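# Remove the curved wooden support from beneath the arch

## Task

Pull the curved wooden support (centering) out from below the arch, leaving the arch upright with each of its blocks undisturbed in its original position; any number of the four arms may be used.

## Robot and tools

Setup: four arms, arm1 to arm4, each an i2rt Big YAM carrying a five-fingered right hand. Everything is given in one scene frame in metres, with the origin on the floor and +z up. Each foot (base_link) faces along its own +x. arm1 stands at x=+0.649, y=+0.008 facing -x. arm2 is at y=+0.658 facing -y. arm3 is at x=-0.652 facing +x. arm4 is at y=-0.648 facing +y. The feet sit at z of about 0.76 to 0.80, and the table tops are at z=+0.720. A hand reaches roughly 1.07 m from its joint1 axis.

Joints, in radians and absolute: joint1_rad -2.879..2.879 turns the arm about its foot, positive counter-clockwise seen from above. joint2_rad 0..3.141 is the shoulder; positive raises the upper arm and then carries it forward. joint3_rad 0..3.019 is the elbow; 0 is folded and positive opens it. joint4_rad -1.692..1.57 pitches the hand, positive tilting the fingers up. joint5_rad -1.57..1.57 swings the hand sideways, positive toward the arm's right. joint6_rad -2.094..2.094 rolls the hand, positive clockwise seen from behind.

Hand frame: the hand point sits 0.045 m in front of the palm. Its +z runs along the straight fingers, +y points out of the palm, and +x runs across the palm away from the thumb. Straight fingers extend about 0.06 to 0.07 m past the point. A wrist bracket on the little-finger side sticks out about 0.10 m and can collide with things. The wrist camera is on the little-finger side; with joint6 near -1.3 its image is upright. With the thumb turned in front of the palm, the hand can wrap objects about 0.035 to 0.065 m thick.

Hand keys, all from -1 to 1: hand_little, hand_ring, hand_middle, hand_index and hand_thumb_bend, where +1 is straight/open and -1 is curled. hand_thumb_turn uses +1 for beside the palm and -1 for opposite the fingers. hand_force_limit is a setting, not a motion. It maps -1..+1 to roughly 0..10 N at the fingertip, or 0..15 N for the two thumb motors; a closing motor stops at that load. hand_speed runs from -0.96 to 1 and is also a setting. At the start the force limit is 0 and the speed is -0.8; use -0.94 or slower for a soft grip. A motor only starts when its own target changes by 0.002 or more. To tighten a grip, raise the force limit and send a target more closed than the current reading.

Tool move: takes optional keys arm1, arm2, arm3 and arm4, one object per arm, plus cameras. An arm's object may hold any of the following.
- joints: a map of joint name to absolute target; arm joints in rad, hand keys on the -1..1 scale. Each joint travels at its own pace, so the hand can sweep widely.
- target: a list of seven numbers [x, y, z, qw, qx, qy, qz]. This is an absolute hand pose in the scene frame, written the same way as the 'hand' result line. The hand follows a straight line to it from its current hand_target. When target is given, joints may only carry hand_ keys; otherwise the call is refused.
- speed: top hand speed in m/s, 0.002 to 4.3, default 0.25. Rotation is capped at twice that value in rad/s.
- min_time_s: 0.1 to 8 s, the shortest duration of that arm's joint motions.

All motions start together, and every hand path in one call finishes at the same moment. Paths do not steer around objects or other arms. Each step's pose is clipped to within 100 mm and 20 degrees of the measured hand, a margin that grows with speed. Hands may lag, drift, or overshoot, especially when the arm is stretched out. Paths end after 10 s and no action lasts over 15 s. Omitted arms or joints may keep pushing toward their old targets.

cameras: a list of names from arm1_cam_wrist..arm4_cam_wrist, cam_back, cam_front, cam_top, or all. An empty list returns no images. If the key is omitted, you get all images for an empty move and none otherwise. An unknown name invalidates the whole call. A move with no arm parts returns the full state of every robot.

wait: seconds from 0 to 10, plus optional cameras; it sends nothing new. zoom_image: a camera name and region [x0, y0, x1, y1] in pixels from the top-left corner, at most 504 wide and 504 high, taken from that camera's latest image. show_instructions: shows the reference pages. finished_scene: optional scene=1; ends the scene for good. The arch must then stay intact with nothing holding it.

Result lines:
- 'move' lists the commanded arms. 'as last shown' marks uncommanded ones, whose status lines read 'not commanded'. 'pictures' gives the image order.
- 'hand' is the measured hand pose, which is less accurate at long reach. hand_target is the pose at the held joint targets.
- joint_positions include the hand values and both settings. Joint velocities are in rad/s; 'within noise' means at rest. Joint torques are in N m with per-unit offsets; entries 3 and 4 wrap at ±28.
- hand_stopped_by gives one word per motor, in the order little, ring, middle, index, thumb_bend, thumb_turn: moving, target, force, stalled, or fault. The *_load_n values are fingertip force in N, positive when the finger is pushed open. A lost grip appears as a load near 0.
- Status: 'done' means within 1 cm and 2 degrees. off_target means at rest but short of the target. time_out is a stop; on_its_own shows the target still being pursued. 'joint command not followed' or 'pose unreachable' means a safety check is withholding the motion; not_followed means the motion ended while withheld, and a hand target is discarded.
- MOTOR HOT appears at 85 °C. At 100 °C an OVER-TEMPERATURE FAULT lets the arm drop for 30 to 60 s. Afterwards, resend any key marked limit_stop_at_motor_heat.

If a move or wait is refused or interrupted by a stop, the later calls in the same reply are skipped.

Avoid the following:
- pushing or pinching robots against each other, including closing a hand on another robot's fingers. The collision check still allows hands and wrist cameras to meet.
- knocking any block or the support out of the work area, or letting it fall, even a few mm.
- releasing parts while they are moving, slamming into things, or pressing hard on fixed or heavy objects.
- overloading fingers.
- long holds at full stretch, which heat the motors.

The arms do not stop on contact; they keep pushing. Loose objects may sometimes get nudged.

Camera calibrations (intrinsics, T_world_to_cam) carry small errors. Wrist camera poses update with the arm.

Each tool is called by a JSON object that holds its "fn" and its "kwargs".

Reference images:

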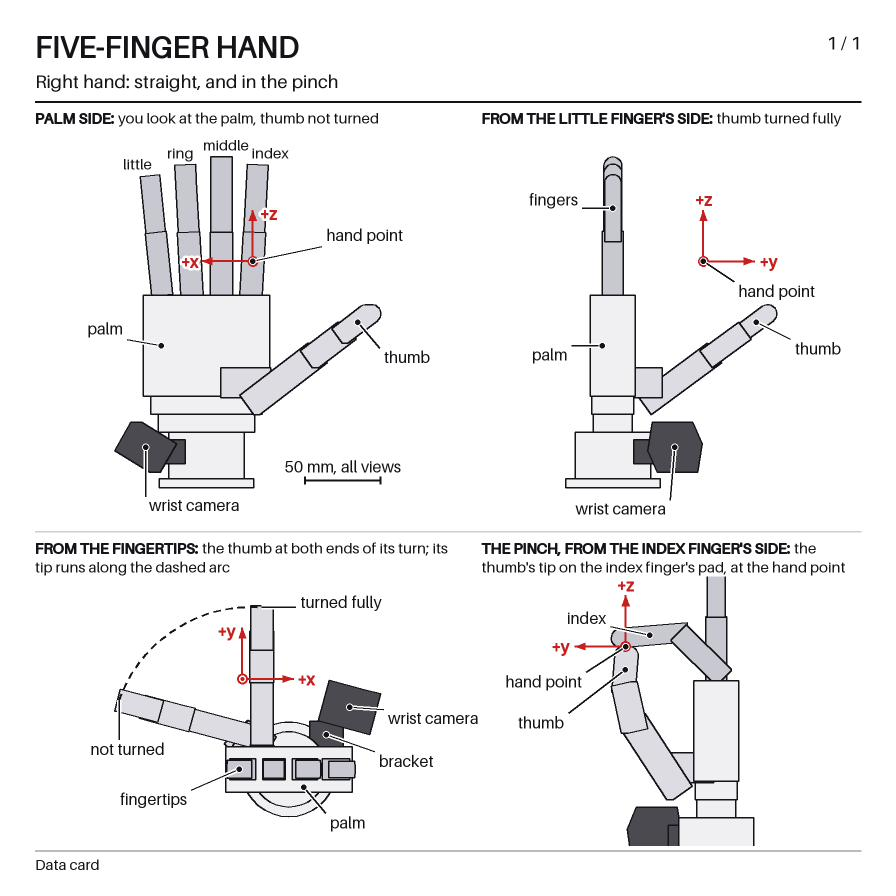

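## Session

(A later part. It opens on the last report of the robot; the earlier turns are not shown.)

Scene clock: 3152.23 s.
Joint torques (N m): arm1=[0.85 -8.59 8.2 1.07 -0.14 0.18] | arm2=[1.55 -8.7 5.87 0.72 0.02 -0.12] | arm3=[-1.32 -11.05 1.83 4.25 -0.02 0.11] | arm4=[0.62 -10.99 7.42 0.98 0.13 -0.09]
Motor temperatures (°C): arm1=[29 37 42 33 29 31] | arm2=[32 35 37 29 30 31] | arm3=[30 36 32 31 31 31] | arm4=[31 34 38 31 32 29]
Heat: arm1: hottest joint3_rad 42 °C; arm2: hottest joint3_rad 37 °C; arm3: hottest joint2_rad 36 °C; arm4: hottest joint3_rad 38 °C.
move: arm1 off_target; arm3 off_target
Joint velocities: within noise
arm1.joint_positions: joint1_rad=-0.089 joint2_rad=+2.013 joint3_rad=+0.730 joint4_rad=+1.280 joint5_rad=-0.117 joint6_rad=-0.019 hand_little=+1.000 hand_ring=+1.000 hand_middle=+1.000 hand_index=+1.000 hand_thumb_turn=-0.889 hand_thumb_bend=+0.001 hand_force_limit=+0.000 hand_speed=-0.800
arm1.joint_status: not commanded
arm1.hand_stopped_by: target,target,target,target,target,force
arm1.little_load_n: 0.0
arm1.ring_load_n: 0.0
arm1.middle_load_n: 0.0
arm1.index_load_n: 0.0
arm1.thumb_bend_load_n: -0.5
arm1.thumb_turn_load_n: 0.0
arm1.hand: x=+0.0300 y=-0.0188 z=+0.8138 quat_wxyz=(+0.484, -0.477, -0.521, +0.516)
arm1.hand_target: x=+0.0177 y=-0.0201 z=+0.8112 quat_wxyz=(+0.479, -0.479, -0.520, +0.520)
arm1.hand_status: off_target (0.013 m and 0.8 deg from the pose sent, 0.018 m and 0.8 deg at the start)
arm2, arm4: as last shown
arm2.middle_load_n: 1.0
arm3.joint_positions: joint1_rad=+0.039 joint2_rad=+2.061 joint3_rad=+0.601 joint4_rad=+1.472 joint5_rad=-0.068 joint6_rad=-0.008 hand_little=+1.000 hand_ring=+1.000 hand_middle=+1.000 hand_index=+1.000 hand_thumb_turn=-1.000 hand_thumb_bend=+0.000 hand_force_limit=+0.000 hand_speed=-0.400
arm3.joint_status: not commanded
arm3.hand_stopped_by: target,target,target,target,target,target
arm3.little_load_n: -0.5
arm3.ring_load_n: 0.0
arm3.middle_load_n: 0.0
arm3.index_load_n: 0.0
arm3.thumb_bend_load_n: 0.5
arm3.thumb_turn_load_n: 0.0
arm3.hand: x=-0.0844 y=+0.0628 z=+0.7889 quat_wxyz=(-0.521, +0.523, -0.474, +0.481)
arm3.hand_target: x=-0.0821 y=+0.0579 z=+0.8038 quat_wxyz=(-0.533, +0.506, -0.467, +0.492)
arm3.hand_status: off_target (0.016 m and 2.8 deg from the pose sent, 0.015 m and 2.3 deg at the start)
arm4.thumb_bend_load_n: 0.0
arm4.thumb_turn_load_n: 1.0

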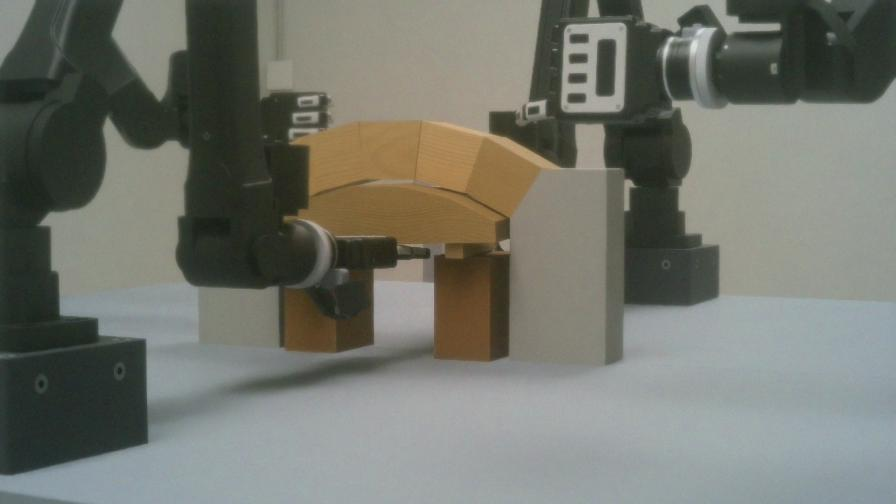

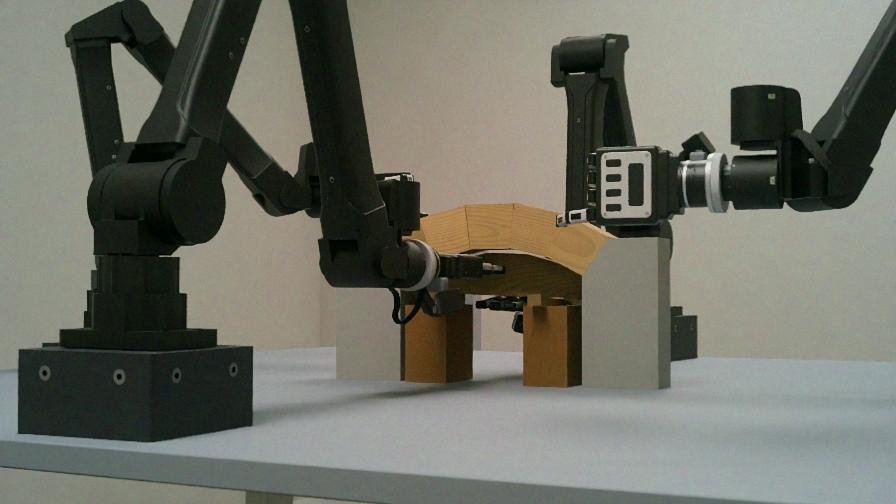

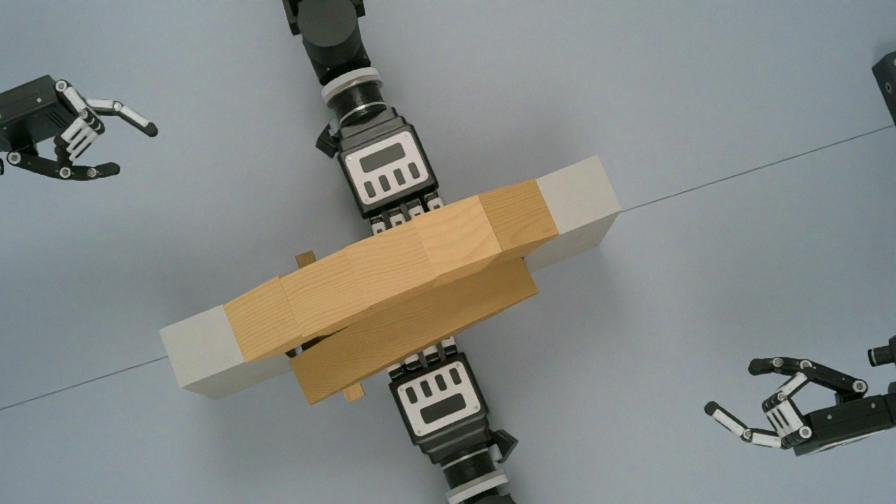

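{"fn": "move", "kwargs": {"cameras": ["cam_top","cam_back","cam_front","arm2_cam_wrist","arm4_cam_wrist"]}}

{"fn": "zoom_image", "kwargs": {"camera": "cam_back", "region": [300, 160, 540, 300]}}

{"fn": "zoom_image", "kwargs": {"camera": "cam_top", "region": [280, 230, 560, 420]}}

{"fn": "zoom_image", "kwargs": {"camera": "arm4_cam_wrist", "region": [480, 100, 760, 330]}}

Scene clock: 3186.23 s.
Joint torques (N m): arm1=[0.26 -8.47 8.06 0.95 -0.11 0.18] | arm2=[1.67 -8.59 5.85 0.76 0.02 -0.12] | arm3=[-1.49 -10.87 1.74 4.29 -0.03 0.16] | arm4=[0.38 -10.93 7.38 0.95 0.1 -0.09]
Motor temperatures (°C): arm1=[29 38 41 33 29 31] | arm2=[32 35 37 29 30 31] | arm3=[30 36 32 31 31 31] | arm4=[31 34 38 31 32 29]
Heat: arm1: hottest joint3_rad 41 °C; arm2: hottest joint3_rad 37 °C; arm3: hottest joint2_rad 36 °C; arm4: hottest joint3_rad 38 °C.
Joint velocities: within noise
arm1.joint_positions: joint1_rad=-0.089 joint2_rad=+2.013 joint3_rad=+0.730 joint4_rad=+1.280 joint5_rad=-0.117 joint6_rad=-0.019 hand_little=+1.000 hand_ring=+1.000 hand_middle=+1.000 hand_index=+1.000 hand_thumb_turn=-0.889 hand_thumb_bend=+0.001 hand_force_limit=+0.000 hand_speed=-0.800
arm1.joint_status: not commanded
arm1.hand_stopped_by: target,target,target,target,target,force
arm1.little_load_n: 0.0
arm1.ring_load_n: 0.0
arm1.middle_load_n: 0.0
arm1.index_load_n: 0.0
arm1.thumb_bend_load_n: -0.5
arm1.thumb_turn_load_n: 0.0
arm1.hand: x=+0.0300 y=-0.0188 z=+0.8138 quat_wxyz=(+0.484, -0.477, -0.521, +0.516) (m; scene frame)
arm1.hand_target: x=+0.0177 y=-0.0201 z=+0.8112 quat_wxyz=(+0.479, -0.479, -0.520, +0.520) (m; scene frame)
arm1.hand_status: off_target (0.013 m and 0.8 deg from the pose sent, 0.018 m and 0.8 deg at the start)
arm2.joint_positions: joint1_rad=+0.766 joint2_rad=+1.363 joint3_rad=+0.389 joint4_rad=+0.991 joint5_rad=+0.710 joint6_rad=-1.568 hand_little=-1.000 hand_ring=-1.000 hand_middle=-1.000 hand_index=+0.300 hand_thumb_turn=-0.799 hand_thumb_bend=+0.299 hand_force_limit=+0.000 hand_speed=-0.800
arm2.joint_status: not commanded
arm2.hand_stopped_by: target,target,target,target,target,target
arm2.little_load_n: 0.0
arm2.ring_load_n: 0.0
arm2.middle_load_n: 1.0
arm2.index_load_n: 0.0
arm2.thumb_bend_load_n: -2.0
arm2.thumb_turn_load_n: 4.5
arm2.hand: x=+0.1608 y=+0.2476 z=+0.9315 quat_wxyz=(+0.477, +0.512, -0.482, +0.527) (m; scene frame)
arm2.hand_target: x=+0.1600 y=+0.2500 z=+0.9301 quat_wxyz=(+0.479, +0.520, -0.479, +0.520) (m; scene frame)
arm2.hand_status: not commanded
arm3.joint_positions: joint1_rad=+0.039 joint2_rad=+2.061 joint3_rad=+0.601 joint4_rad=+1.472 joint5_rad=-0.068 joint6_rad=-0.008 hand_little=+1.000 hand_ring=+1.000 hand_middle=+1.000 hand_index=+1.000 hand_thumb_turn=-1.000 hand_thumb_bend=+0.000 hand_force_limit=+0.000 hand_speed=-0.400
arm3.joint_status: not commanded
arm3.hand_stopped_by: target,target,target,target,target,target
arm3.little_load_n: 0.0
arm3.ring_load_n: 0.0
arm3.middle_load_n: 0.0
arm3.index_load_n: 0.0
arm3.thumb_bend_load_n: 0.0
arm3.thumb_turn_load_n: 0.5
arm3.hand: x=-0.0844 y=+0.0628 z=+0.7889 quat_wxyz=(-0.521, +0.523, -0.474, +0.481) (m; scene frame)
arm3.hand_target: x=-0.0821 y=+0.0579 z=+0.8038 quat_wxyz=(-0.533, +0.506, -0.467, +0.492) (m; scene frame)
arm3.hand_status: off_target (0.016 m and 2.8 deg from the pose sent, 0.015 m and 2.3 deg at the start)
arm4.joint_positions: joint1_rad=+0.909 joint2_rad=+1.393 joint3_rad=+0.586 joint4_rad=+0.794 joint5_rad=+0.995 joint6_rad=-1.543 hand_little=-1.000 hand_ring=-1.000 hand_middle=-1.000 hand_index=+0.350 hand_thumb_turn=-0.750 hand_thumb_bend=+0.299 hand_force_limit=+0.300 hand_speed=-0.800
arm4.joint_status: not commanded
arm4.hand_stopped_by: target,target,target,target,target,force
arm4.little_load_n: 0.0
arm4.ring_load_n: 0.0
arm4.middle_load_n: 0.5
arm4.index_load_n: 0.0
arm4.thumb_bend_load_n: -0.5
arm4.thumb_turn_load_n: 0.5
arm4.hand: x=-0.2204 y=-0.2449 z=+0.9709 quat_wxyz=(-0.488, +0.517, +0.479, +0.515) (m; scene frame)
arm4.hand_target: x=-0.2201 y=-0.2499 z=+0.9700 quat_wxyz=(-0.485, +0.514, +0.485, +0.514) (m; scene frame)
arm4.hand_status: not commanded
pictures: arm2_cam_wrist, arm4_cam_wrist, cam_back, cam_front, cam_top
camera_calibration:
arm2_cam_wrist: T_world_to_cam=[[-0.97849, -0.02912, 0.20424, -0.0306], [-0.18837, 0.52979, -0.82695, 0.66638], [-0.08412, -0.84763, -0.52387, 0.82331]] pos_world=[0.16484, 0.34393, 0.98862]
arm4_cam_wrist: T_world_to_cam=[[0.98031, -0.04303, 0.19273, 0.02227], [0.14089, -0.53143, -0.8353, 0.71089], [0.13837, 0.84601, -0.5149, 0.85409]] pos_world=[-0.24017, -0.34382, 1.02929]

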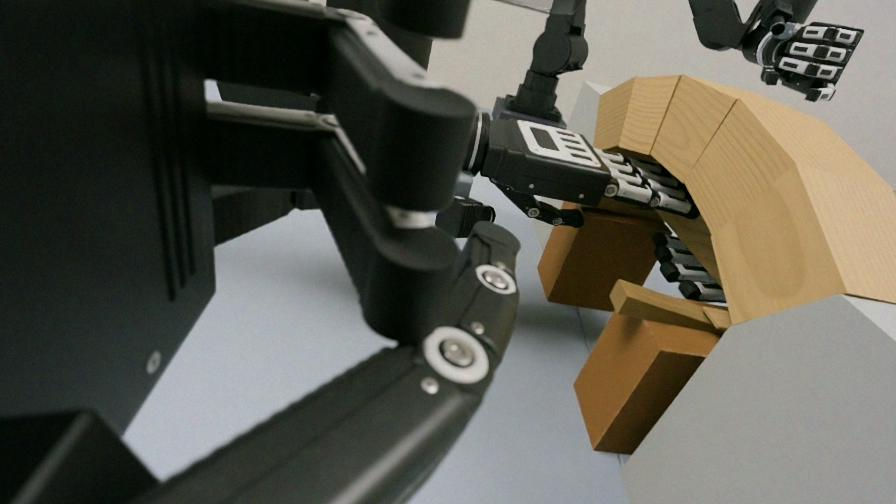

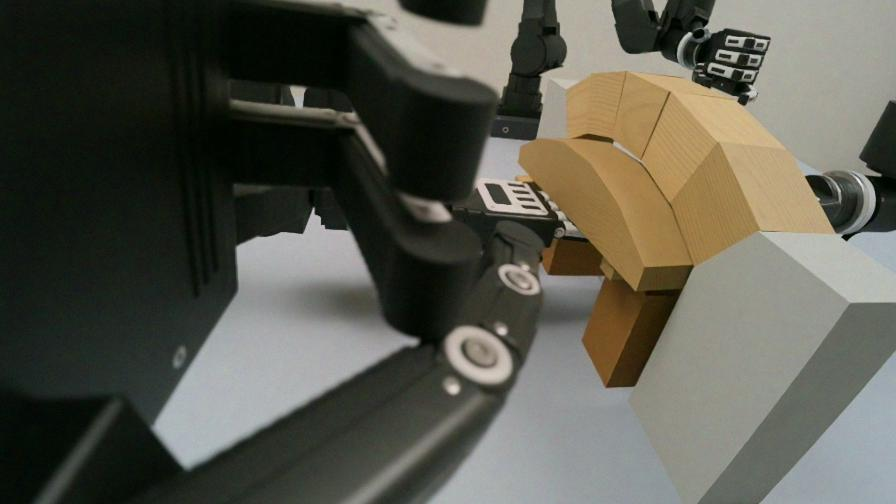

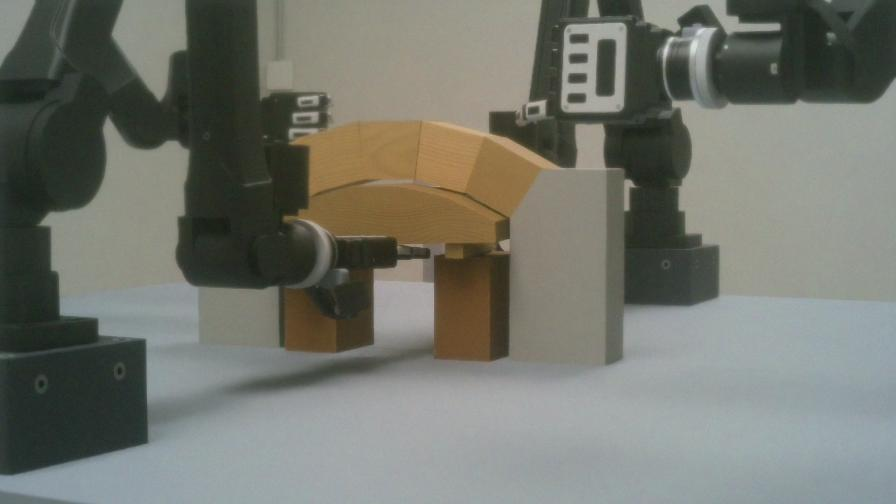

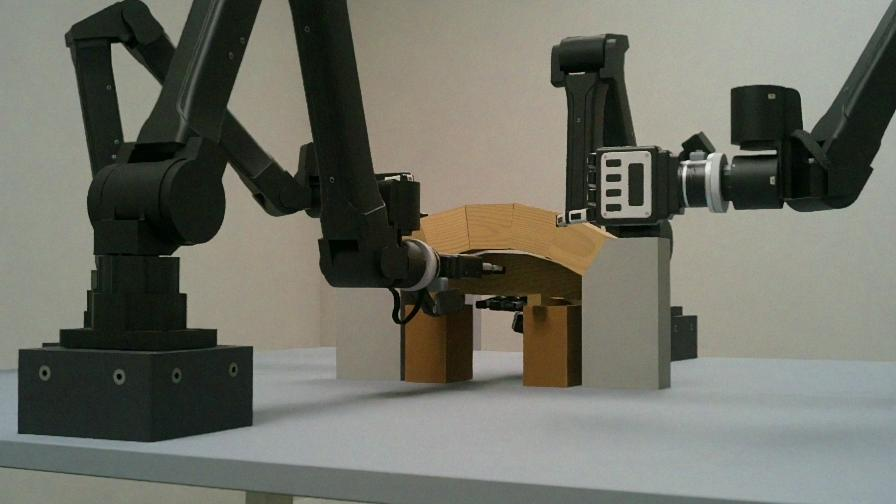

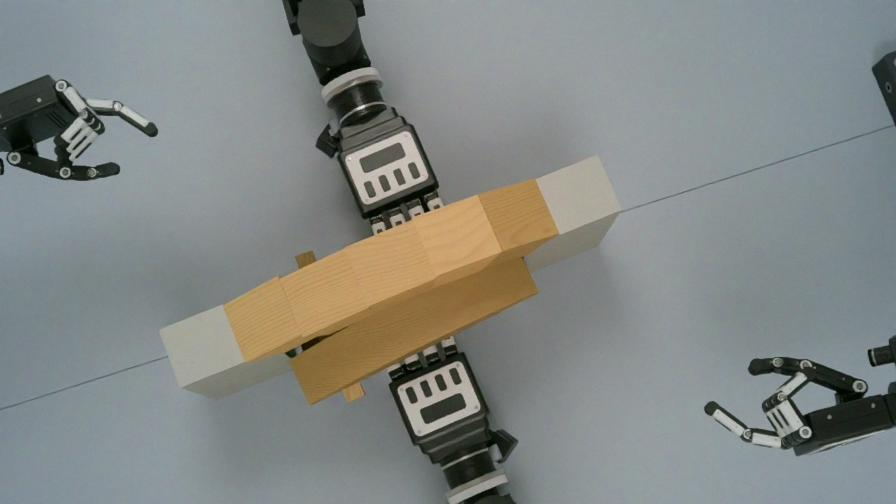

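Scaled by 2.100 from the camera's image (finer frame: 1280x720).

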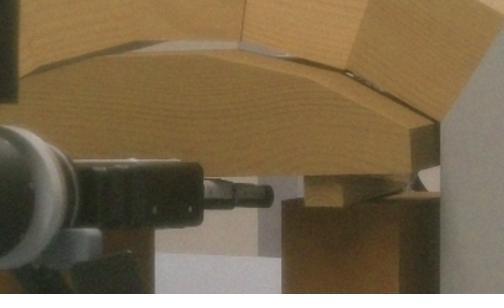

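Scaled by 1.800 from the camera's image (finer frame: 1280x720).

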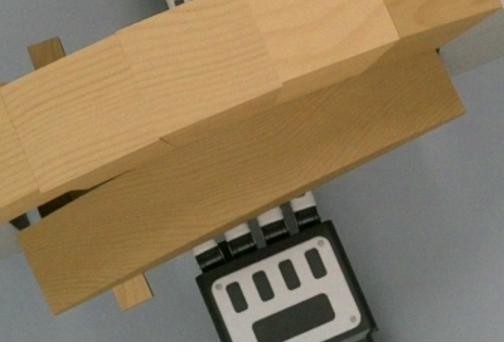

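Scaled by 1.800 from the camera's image (finer frame: 1280x720).

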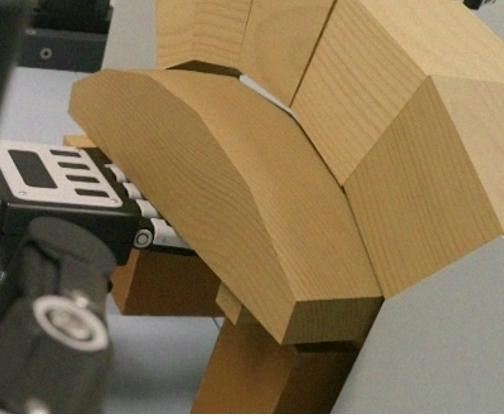

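{"fn": "move", "kwargs": {"arm1": {"target": [0.009, -0.026, 0.810, 0.4793, -0.4793, -0.5199, 0.5199], "speed": 0.03}, "cameras": ["cam_top","cam_back","arm2_cam_wrist"]}}

{"fn": "zoom_image", "kwargs": {"camera": "cam_top", "region": [280, 230, 560, 420]}}

{"fn": "zoom_image", "kwargs": {"camera": "cam_back", "region": [300, 160, 540, 300]}}

Scene clock: 3203.37 s.
Joint torques (N m): arm1=[1.61 -8.35 9.76 0.58 0.46 0.14] | arm2=[1.55 -8.53 5.91 0.72 0.03 -0.11] | arm3=[-1.44 -11.16 1.77 4.05 -0.03 0.13] | arm4=[0.67 -11.16 7.38 1.03 0.1 -0.1]
Motor temperatures (°C): arm1=[29 38 41 33 29 31] | arm2=[32 35 37 29 30 31] | arm3=[30 37 32 31 31 31] | arm4=[31 34 38 31 32 29]
Heat: arm1: hottest joint3_rad 41 °C; arm2: hottest joint3_rad 37 °C; arm3: hottest joint2_rad 37 °C; arm4: hottest joint3_rad 38 °C.
move: arm1 off_target
Joint velocities: within noise
arm1.joint_positions: joint1_rad=-0.089 joint2_rad=+2.013 joint3_rad=+0.731 joint4_rad=+1.276 joint5_rad=-0.115 joint6_rad=-0.017 hand_little=+1.000 hand_ring=+1.000 hand_middle=+1.000 hand_index=+1.000 hand_thumb_turn=-0.889 hand_thumb_bend=+0.001 hand_force_limit=+0.000 hand_speed=-0.800
arm1.joint_status: not commanded
arm1.hand_stopped_by: target,target,target,target,target,force
arm1.little_load_n: 0.0
arm1.ring_load_n: 0.0
arm1.middle_load_n: 0.0
arm1.index_load_n: 0.0
arm1.thumb_bend_load_n: -2.0
arm1.thumb_turn_load_n: -0.5
arm1.hand: x=+0.0296 y=-0.0187 z=+0.8131 quat_wxyz=(+0.483, -0.478, -0.521, +0.516)
arm1.hand_target: x=+0.0105 y=-0.0260 z=+0.8106 quat_wxyz=(+0.479, -0.479, -0.520, +0.520)
arm1.hand_status: off_target (0.022 m and 0.7 deg from the pose sent, 0.023 m and 0.8 deg at the start)
arm2, arm3, arm4: as last shown
arm2.middle_load_n: 0.5
arm2.thumb_turn_load_n: 4.0
arm3.thumb_turn_load_n: 0.0
arm3.hand_target: x=-0.0821 y=+0.0580 z=+0.8038 quat_wxyz=(-0.533, +0.506, -0.467, +0.492)
arm4.thumb_turn_load_n: 1.0
pictures: arm2_cam_wrist, cam_back, cam_top
arm2_cam_wrist: T_world_to_cam=[[-0.97849, -0.02912, 0.20424, -0.0306], [-0.18837, 0.52979, -0.82695, 0.66638], [-0.08412, -0.84763, -0.52387, 0.82331]] pos_world=[0.16484, 0.34393, 0.98862]

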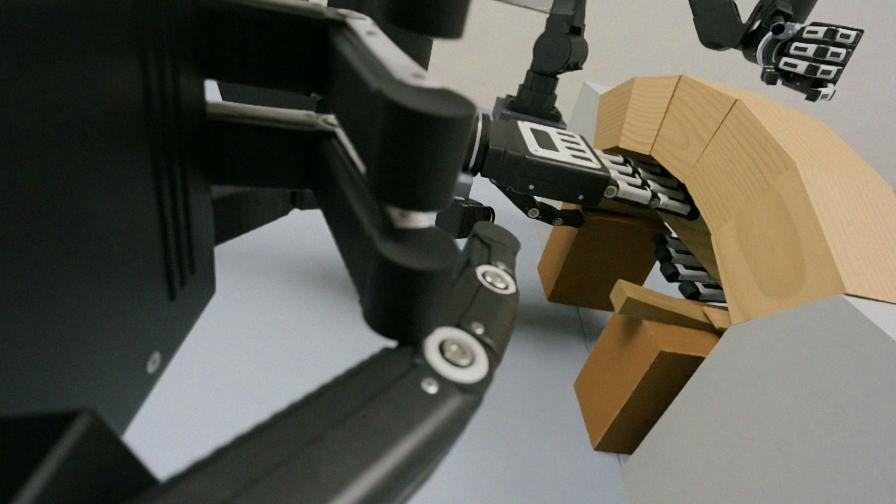

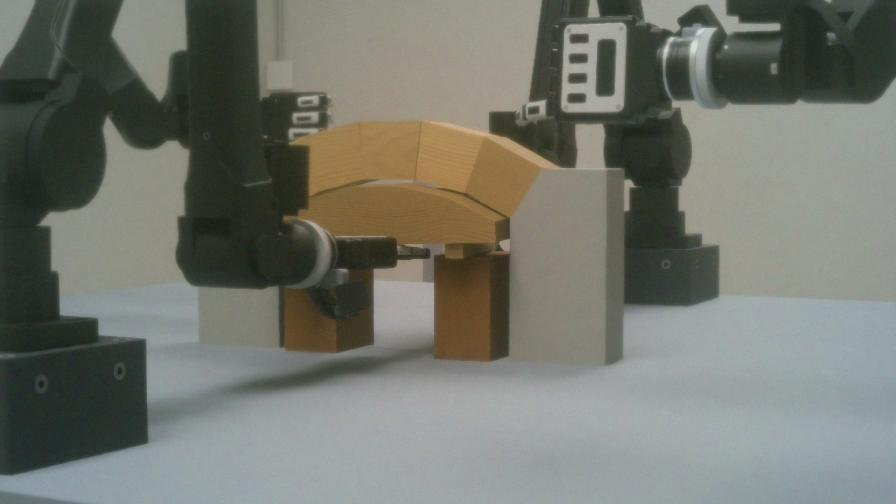

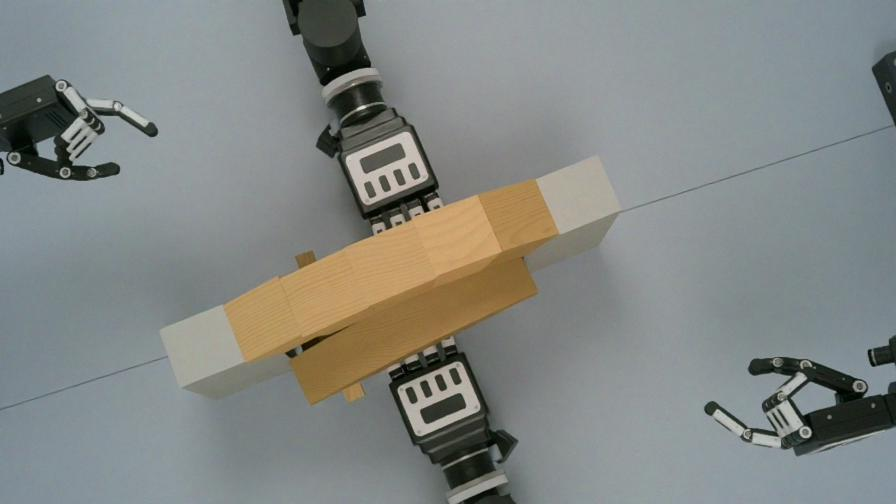

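Scaled by 1.800 from the camera's image (finer frame: 1280x720).

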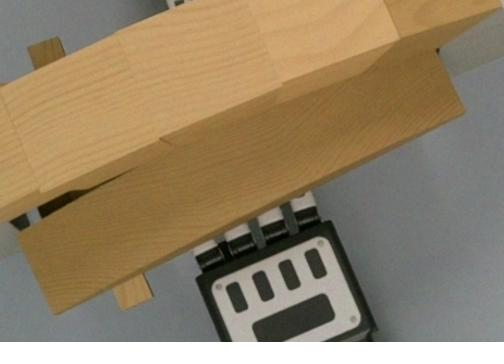

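Scaled by 2.100 from the camera's image (finer frame: 1280x720).

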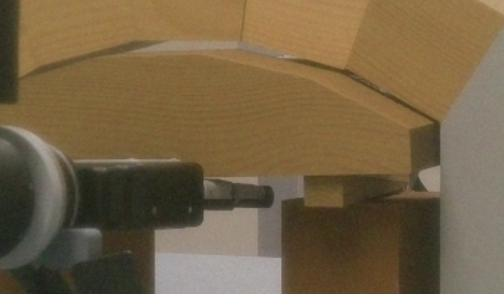

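{"fn": "move", "kwargs": {"arm1": {"target": [0.003, -0.028, 0.810, 0.4793, -0.4793, -0.5199, 0.5199], "speed": 0.03}, "arm3": {"target": [-0.087, 0.0575, 0.807, 0.5333, -0.5061, 0.4666, -0.4917], "speed": 0.03}, "cameras": ["cam_top","cam_back"]}}

{"fn": "zoom_image", "kwargs": {"camera": "cam_top", "region": [280, 230, 560, 420]}}

{"fn": "zoom_image", "kwargs": {"camera": "cam_back", "region": [300, 160, 540, 300]}}

Scene clock: 3213.50 s.
Joint torques (N m): arm1=[2.08 -7.94 11.04 0.61 0.43 0.1] | arm2=[1.49 -8.7 5.89 0.77 0.03 -0.12] | arm3=[-1.08 -12.04 1.58 4.11 -0.07 0.12] | arm4=[0.5 -10.93 7.38 0.98 0.1 -0.08]
Motor temperatures (°C): arm1=[29 38 41 33 29 31] | arm2=[32 35 37 29 30 31] | arm3=[30 37 32 31 31 31] | arm4=[31 34 38 31 32 29]
Heat: arm1: hottest joint3_rad 41 °C; arm2: hottest joint3_rad 37 °C; arm3: hottest joint2_rad 37 °C; arm4: hottest joint3_rad 38 °C.
move: arm1 off_target; arm3 off_target
Joint velocities: within noise
arm1.joint_positions: joint1_rad=-0.087 joint2_rad=+2.013 joint3_rad=+0.732 joint4_rad=+1.271 joint5_rad=-0.111 joint6_rad=-0.013 hand_little=+1.000 hand_ring=+1.000 hand_middle=+1.000 hand_index=+1.000 hand_thumb_turn=-0.889 hand_thumb_bend=+0.000 hand_force_limit=+0.000 hand_speed=-0.800
arm1.joint_status: not commanded
arm1.hand_stopped_by: target,target,target,target,target,force
arm1.little_load_n: 0.0
arm1.ring_load_n: 0.0
arm1.middle_load_n: 0.0
arm1.index_load_n: 0.0
arm1.thumb_bend_load_n: -4.0
arm1.thumb_turn_load_n: -0.5
arm1.hand: x=+0.0294 y=-0.0188 z=+0.8122 quat_wxyz=(+0.482, -0.481, -0.521, +0.515)
arm1.hand_target: x=+0.0054 y=-0.0280 z=+0.8110 quat_wxyz=(+0.479, -0.479, -0.520, +0.520)
arm1.hand_status: off_target (0.028 m and 0.7 deg from the pose sent, 0.028 m and 0.7 deg at the start)
arm2, arm4: as last shown
arm2.middle_load_n: 1.0
arm2.thumb_turn_load_n: 4.5
arm3.joint_positions: joint1_rad=+0.036 joint2_rad=+2.061 joint3_rad=+0.586 joint4_rad=+1.477 joint5_rad=-0.068 joint6_rad=-0.008 hand_little=+1.000 hand_ring=+1.000 hand_middle=+1.000 hand_index=+1.000 hand_thumb_turn=-1.000 hand_thumb_bend=+0.000 hand_force_limit=+0.000 hand_speed=-0.400
arm3.joint_status: not commanded
arm3.hand_stopped_by: target,target,target,target,target,target
arm3.little_load_n: 0.0
arm3.ring_load_n: 0.0
arm3.middle_load_n: 0.0
arm3.index_load_n: 0.0
arm3.thumb_bend_load_n: 0.0
arm3.thumb_turn_load_n: 0.0
arm3.hand: x=-0.0907 y=+0.0611 z=+0.7855 quat_wxyz=(-0.517, +0.525, -0.477, +0.479)
arm3.hand_target: x=-0.0871 y=+0.0575 z=+0.8066 quat_wxyz=(-0.533, +0.506, -0.467, +0.492)
arm3.hand_status: off_target (0.022 m and 3.4 deg from the pose sent, 0.019 m and 2.8 deg at the start)
arm4.thumb_bend_load_n: 0.0
pictures: cam_back, cam_top

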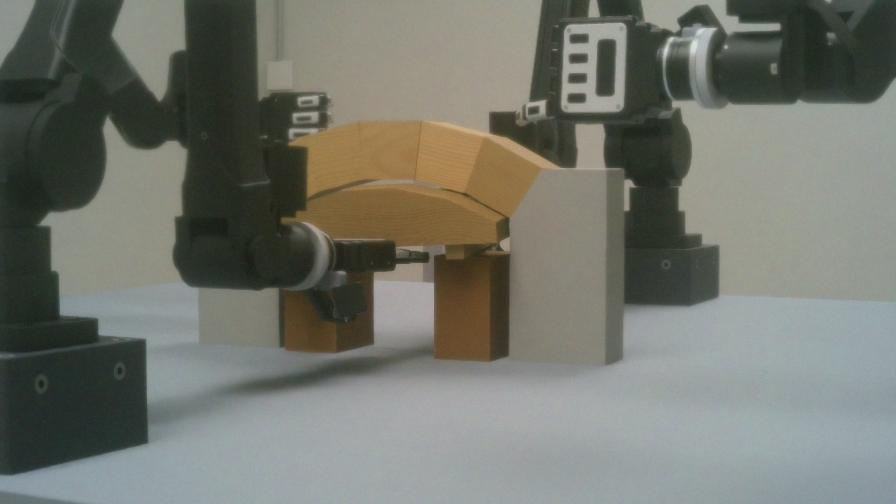

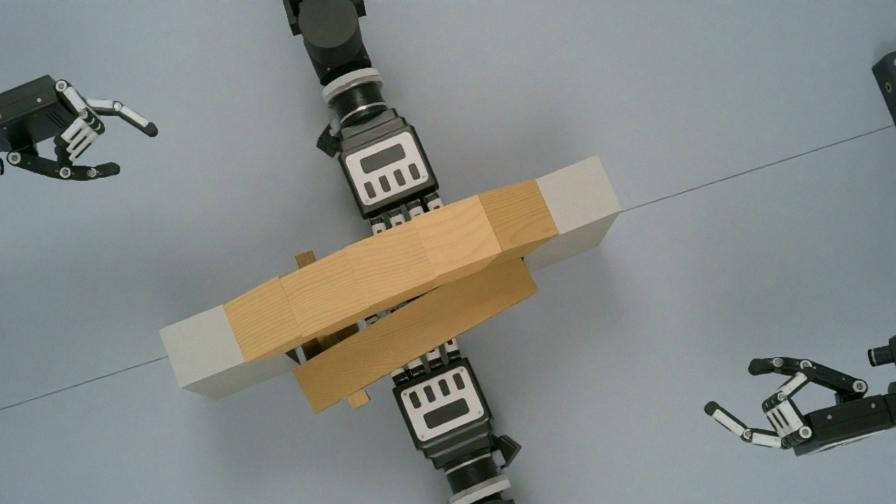

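Scaled by 1.800 from the camera's image (finer frame: 1280x720).

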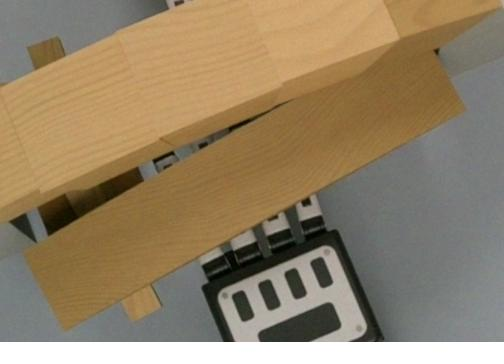

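Scaled by 2.100 from the camera's image (finer frame: 1280x720).

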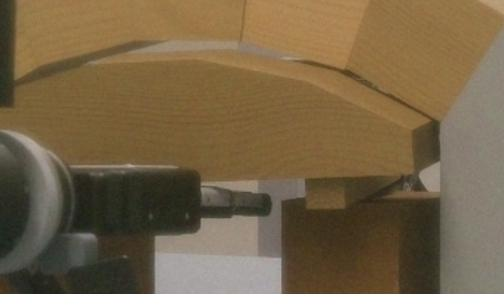

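{"fn": "move", "kwargs": {"arm1": {"target": [-0.004, -0.030, 0.811, 0.4793, -0.4793, -0.5199, 0.5199], "speed": 0.03}, "arm3": {"target": [-0.087, 0.0575, 0.811, 0.5333, -0.5061, 0.4666, -0.4917], "speed": 0.03}, "cameras": ["cam_top","cam_back"]}}

{"fn": "zoom_image", "kwargs": {"camera": "cam_top", "region": [280, 230, 560, 420]}}

{"fn": "zoom_image", "kwargs": {"camera": "cam_back", "region": [300, 160, 540, 300]}}

Scene clock: 3226.27 s.
Joint torques (N m): arm1=[2.2 -7.47 12.48 0.25 0.53 0.06] | arm2=[1.49 -8.59 5.86 0.76 0.02 -0.11] | arm3=[-1.32 -12.16 1.73 3.63 -0.06 0.13] | arm4=[0.73 -11.11 7.46 0.96 0.09 -0.1]
Motor temperatures (°C): arm1=[29 38 43 33 30 31] | arm2=[32 35 37 29 30 31] | arm3=[30 37 32 31 31 31] | arm4=[31 34 38 31 32 29]
Heat: arm1: hottest joint3_rad 43 °C; arm2: hottest joint3_rad 37 °C; arm3: hottest joint2_rad 37 °C; arm4: hottest joint3_rad 38 °C.
move: arm1 off_target; arm3 off_target
Joint velocities: within noise
arm1.joint_positions: joint1_rad=-0.086 joint2_rad=+2.013 joint3_rad=+0.733 joint4_rad=+1.265 joint5_rad=-0.108 joint6_rad=-0.010 hand_little=+1.000 hand_ring=+1.000 hand_middle=+1.000 hand_index=+1.000 hand_thumb_turn=-0.889 hand_thumb_bend=+0.000 hand_force_limit=+0.000 hand_speed=-0.800
arm1.joint_status: not commanded
arm1.hand_stopped_by: target,target,target,target,target,force
arm1.little_load_n: 0.0
arm1.ring_load_n: 0.0
arm1.middle_load_n: 0.0
arm1.index_load_n: 0.0
arm1.thumb_bend_load_n: -6.5
arm1.thumb_turn_load_n: -0.5
arm1.hand: x=+0.0294 y=-0.0191 z=+0.8109 quat_wxyz=(+0.480, -0.484, -0.521, +0.514)
arm1.hand_target: x=-0.0004 y=-0.0301 z=+0.8126 quat_wxyz=(+0.479, -0.479, -0.520, +0.520)
arm1.hand_status: off_target (0.035 m and 0.9 deg from the pose sent, 0.035 m and 0.7 deg at the start)
arm2, arm4: as last shown
arm2.middle_load_n: 0.0
arm3.joint_positions: joint1_rad=+0.036 joint2_rad=+2.052 joint3_rad=+0.582 joint4_rad=+1.477 joint5_rad=-0.069 joint6_rad=-0.008 hand_little=+1.000 hand_ring=+1.000 hand_middle=+1.000 hand_index=+1.000 hand_thumb_turn=-1.000 hand_thumb_bend=+0.000 hand_force_limit=+0.000 hand_speed=-0.400
arm3.joint_status: not commanded
arm3.hand_stopped_by: target,target,target,target,target,target
arm3.little_load_n: 0.0
arm3.ring_load_n: 0.0
arm3.middle_load_n: 0.0
arm3.index_load_n: 0.0
arm3.thumb_bend_load_n: 0.5
arm3.thumb_turn_load_n: 0.0
arm3.hand: x=-0.0910 y=+0.0613 z=+0.7892 quat_wxyz=(-0.519, +0.524, -0.475, +0.480)
arm3.hand_target: x=-0.0871 y=+0.0576 z=+0.8106 quat_wxyz=(-0.533, +0.506, -0.466, +0.492)
arm3.hand_status: off_target (0.023 m and 3.1 deg from the pose sent, 0.026 m and 3.4 deg at the start)
arm4.thumb_bend_load_n: -0.5
pictures: cam_back, cam_top

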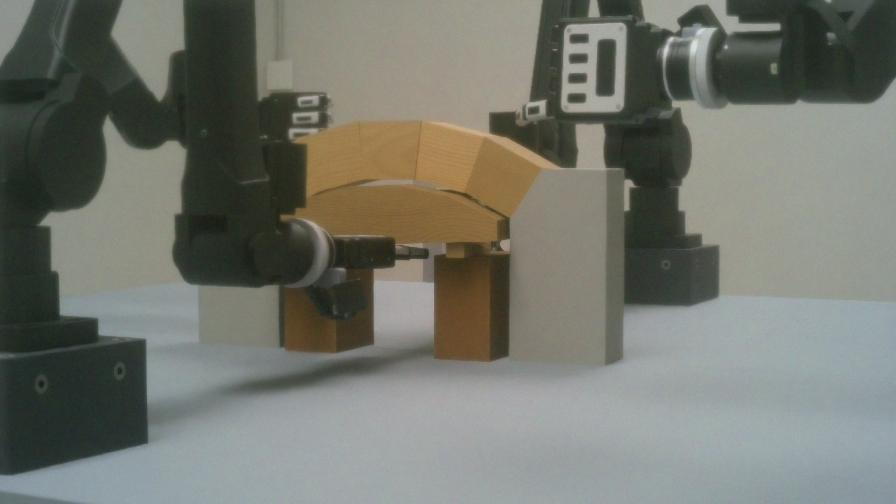

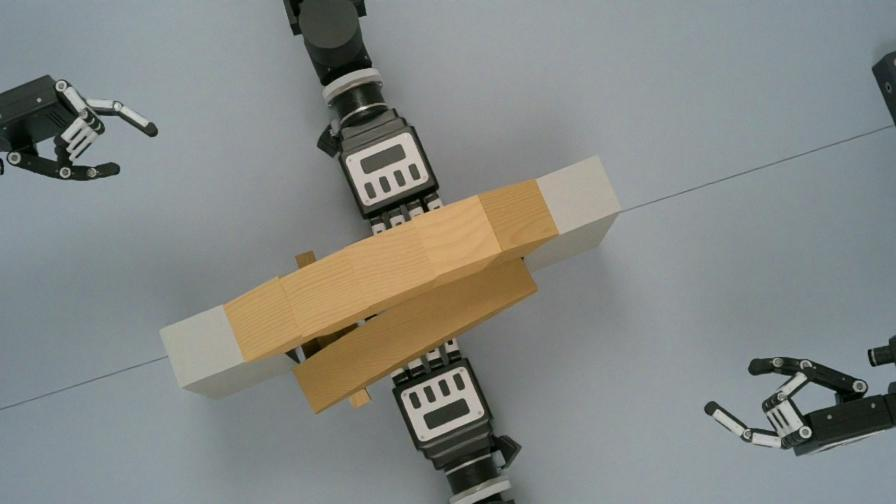

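Scaled by 1.800 from the camera's image (finer frame: 1280x720).

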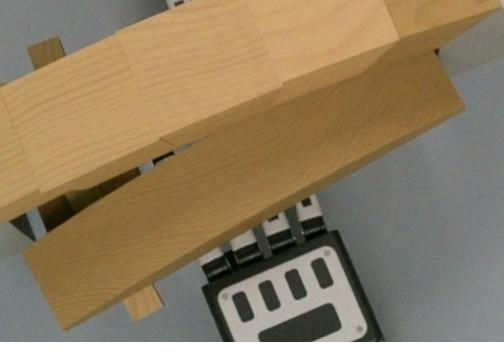

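Scaled by 2.100 from the camera's image (finer frame: 1280x720).

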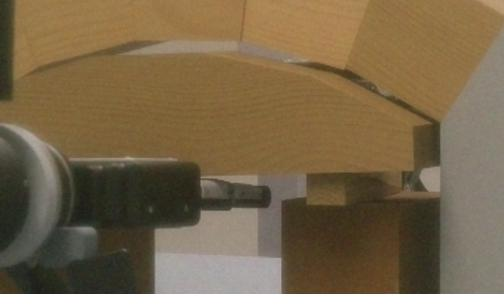

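{"fn": "move", "kwargs": {"arm3": {"target": [-0.087, 0.0575, 0.8065, 0.5333, -0.5061, 0.4666, -0.4917], "speed": 0.03}, "cameras": ["cam_top","cam_back","cam_front","arm2_cam_wrist","arm4_cam_wrist"]}}

{"fn": "zoom_image", "kwargs": {"camera": "cam_front", "region": [460, 200, 640, 330]}}

{"fn": "zoom_image", "kwargs": {"camera": "arm4_cam_wrist", "region": [500, 130, 760, 330]}}

{"fn": "zoom_image", "kwargs": {"camera": "arm2_cam_wrist", "region": [520, 120, 780, 340]}}

{"fn": "zoom_image", "kwargs": {"camera": "cam_back", "region": [300, 160, 540, 300]}}

Scene clock: 3251.60 s.
Joint torques (N m): arm1=[2.14 -7.47 12.51 0.25 0.52 0.09] | arm2=[1.49 -8.53 5.89 0.7 0.02 -0.12] | arm3=[-1.38 -11.11 1.98 4.22 -0.07 0.13] | arm4=[0.85 -10.87 7.47 0.99 0.08 -0.09]
Motor temperatures (°C): arm1=[29 38 47 33 30 31] | arm2=[32 35 37 29 30 31] | arm3=[30 37 32 31 31 31] | arm4=[31 34 38 31 32 29]
Heat: arm1: hottest joint3_rad 47 °C; arm2: hottest joint3_rad 37 °C; arm3: hottest joint2_rad 37 °C; arm4: hottest joint3_rad 38 °C.
move: arm3 off_target
Joint velocities: within noise
arm1, arm2, arm4: as last shown
arm2.middle_load_n: 0.5
arm3.joint_positions: joint1_rad=+0.036 joint2_rad=+2.052 joint3_rad=+0.582 joint4_rad=+1.477 joint5_rad=-0.069 joint6_rad=-0.008 hand_little=+1.000 hand_ring=+1.000 hand_middle=+1.000 hand_index=+1.000 hand_thumb_turn=-1.000 hand_thumb_bend=+0.000 hand_force_limit=+0.000 hand_speed=-0.400
arm3.joint_status: not commanded
arm3.hand_stopped_by: target,target,target,target,target,target
arm3.little_load_n: 0.0
arm3.ring_load_n: 0.0
arm3.middle_load_n: 0.0
arm3.index_load_n: -0.5
arm3.thumb_bend_load_n: 0.0
arm3.thumb_turn_load_n: 0.0
arm3.hand: x=-0.0910 y=+0.0613 z=+0.7892 quat_wxyz=(-0.519, +0.524, -0.475, +0.480)
arm3.hand_target: x=-0.0872 y=+0.0576 z=+0.8063 quat_wxyz=(-0.533, +0.506, -0.467, +0.492)
arm3.hand_status: off_target (0.018 m and 3.1 deg from the pose sent, 0.018 m and 3.1 deg at the start)
pictures: arm2_cam_wrist, arm4_cam_wrist, cam_back, cam_front, cam_top
arm2_cam_wrist: T_world_to_cam=[[-0.97849, -0.02912, 0.20424, -0.0306], [-0.18837, 0.52979, -0.82695, 0.66638], [-0.08412, -0.84763, -0.52387, 0.82331]] pos_world=[0.16484, 0.34393, 0.98862]
arm4_cam_wrist: T_world_to_cam=[[0.98031, -0.04303, 0.19273, 0.02227], [0.14089, -0.53143, -0.8353, 0.71089], [0.13837, 0.84601, -0.5149, 0.85409]] pos_world=[-0.24017, -0.34382, 1.02929]

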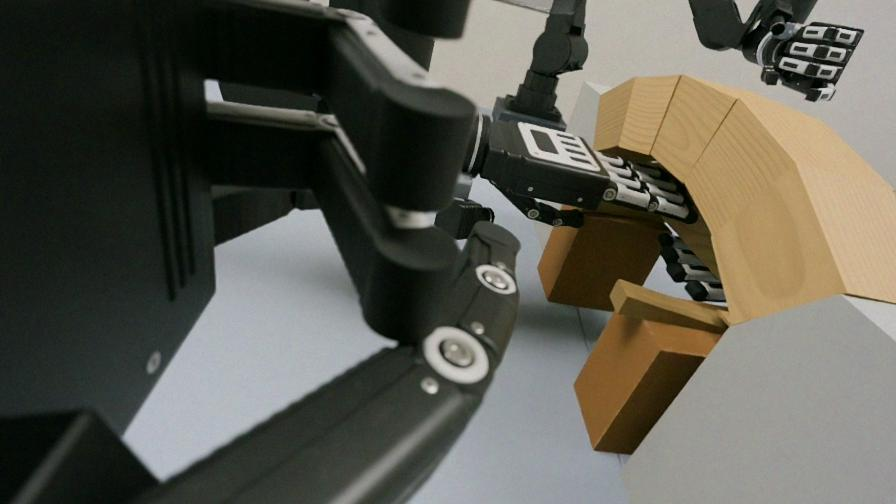

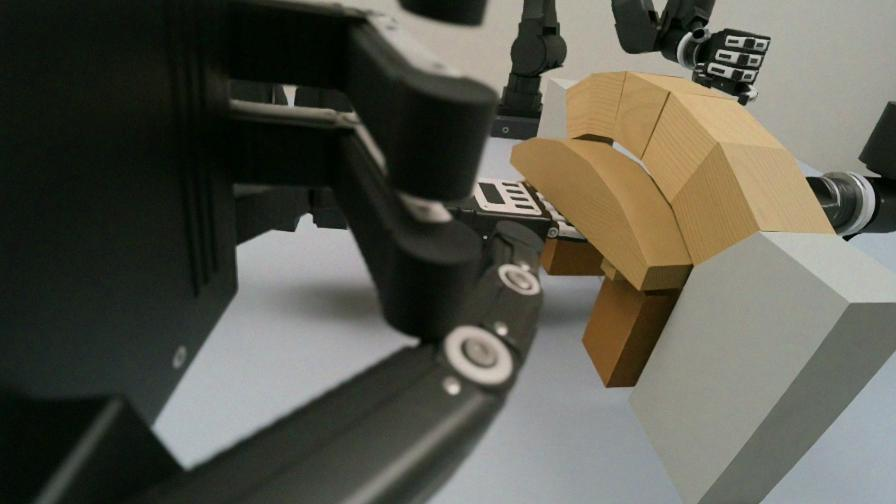

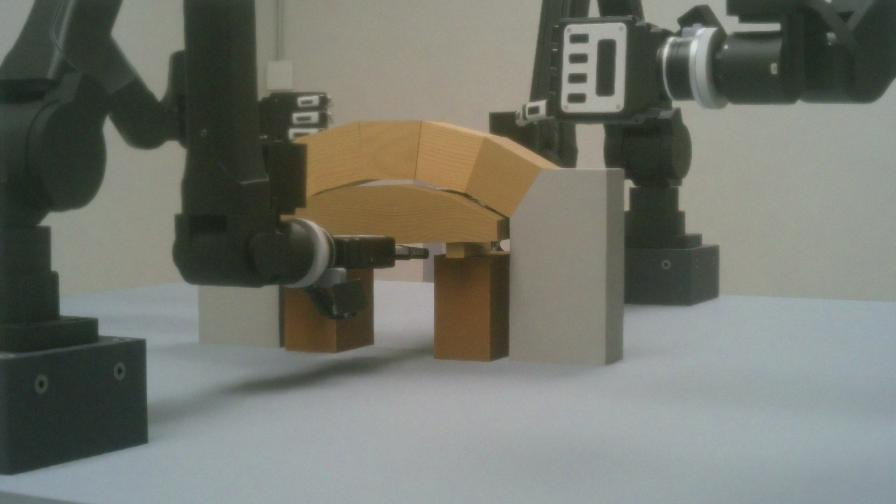

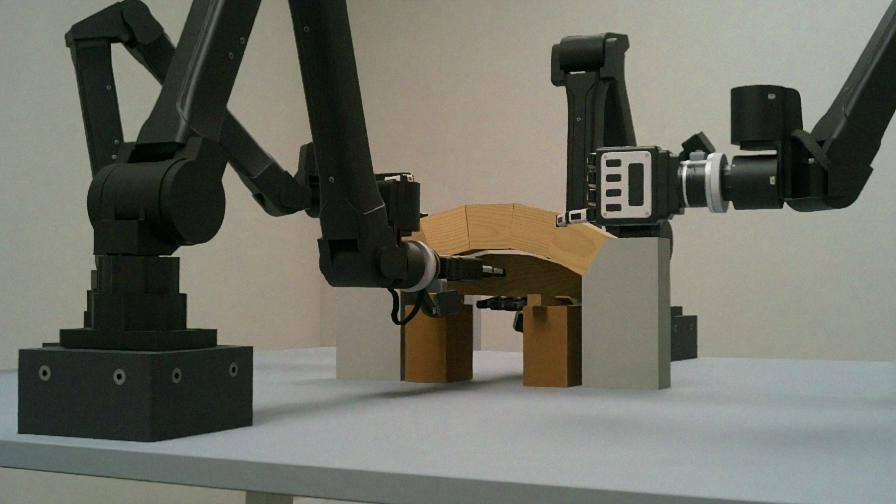

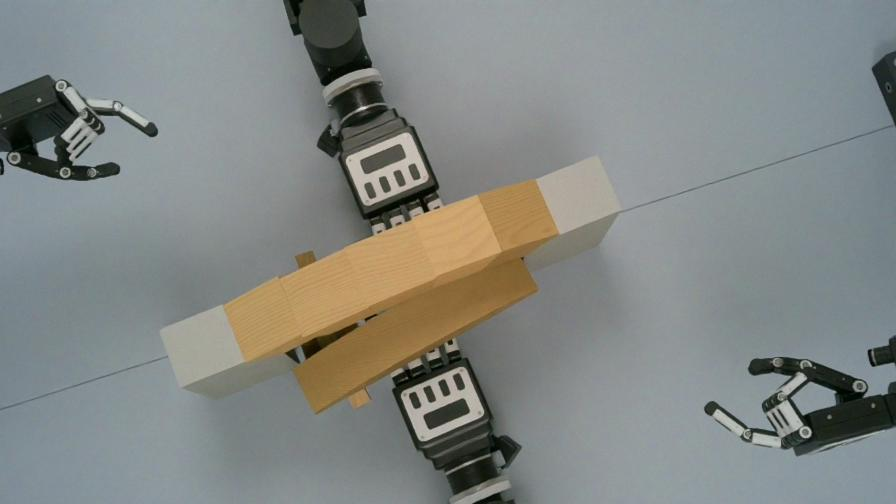

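Scaled by 2.800 from the camera's image (finer frame: 1280x720).

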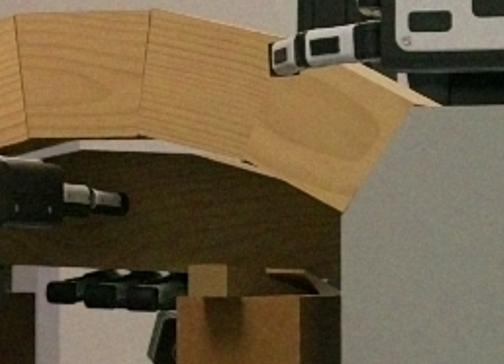

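Scaled by 1.938 from the camera's image (finer frame: 1280x720).

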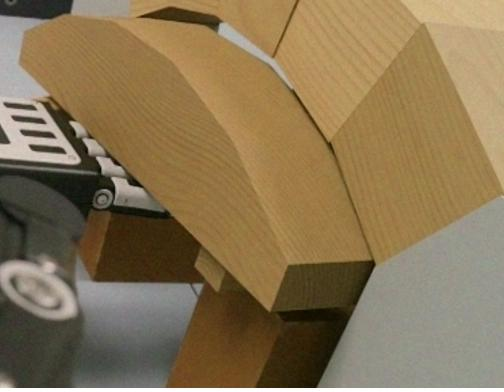

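Scaled by 1.938 from the camera's image (finer frame: 1280x720).

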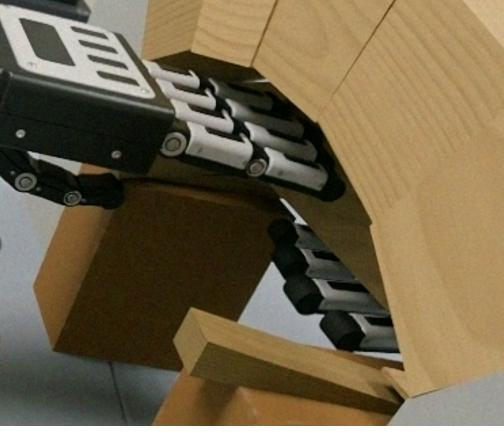

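Scaled by 2.100 from the camera's image (finer frame: 1280x720).

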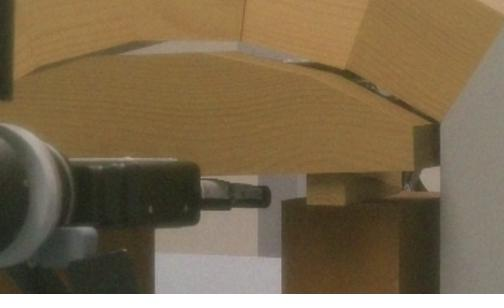

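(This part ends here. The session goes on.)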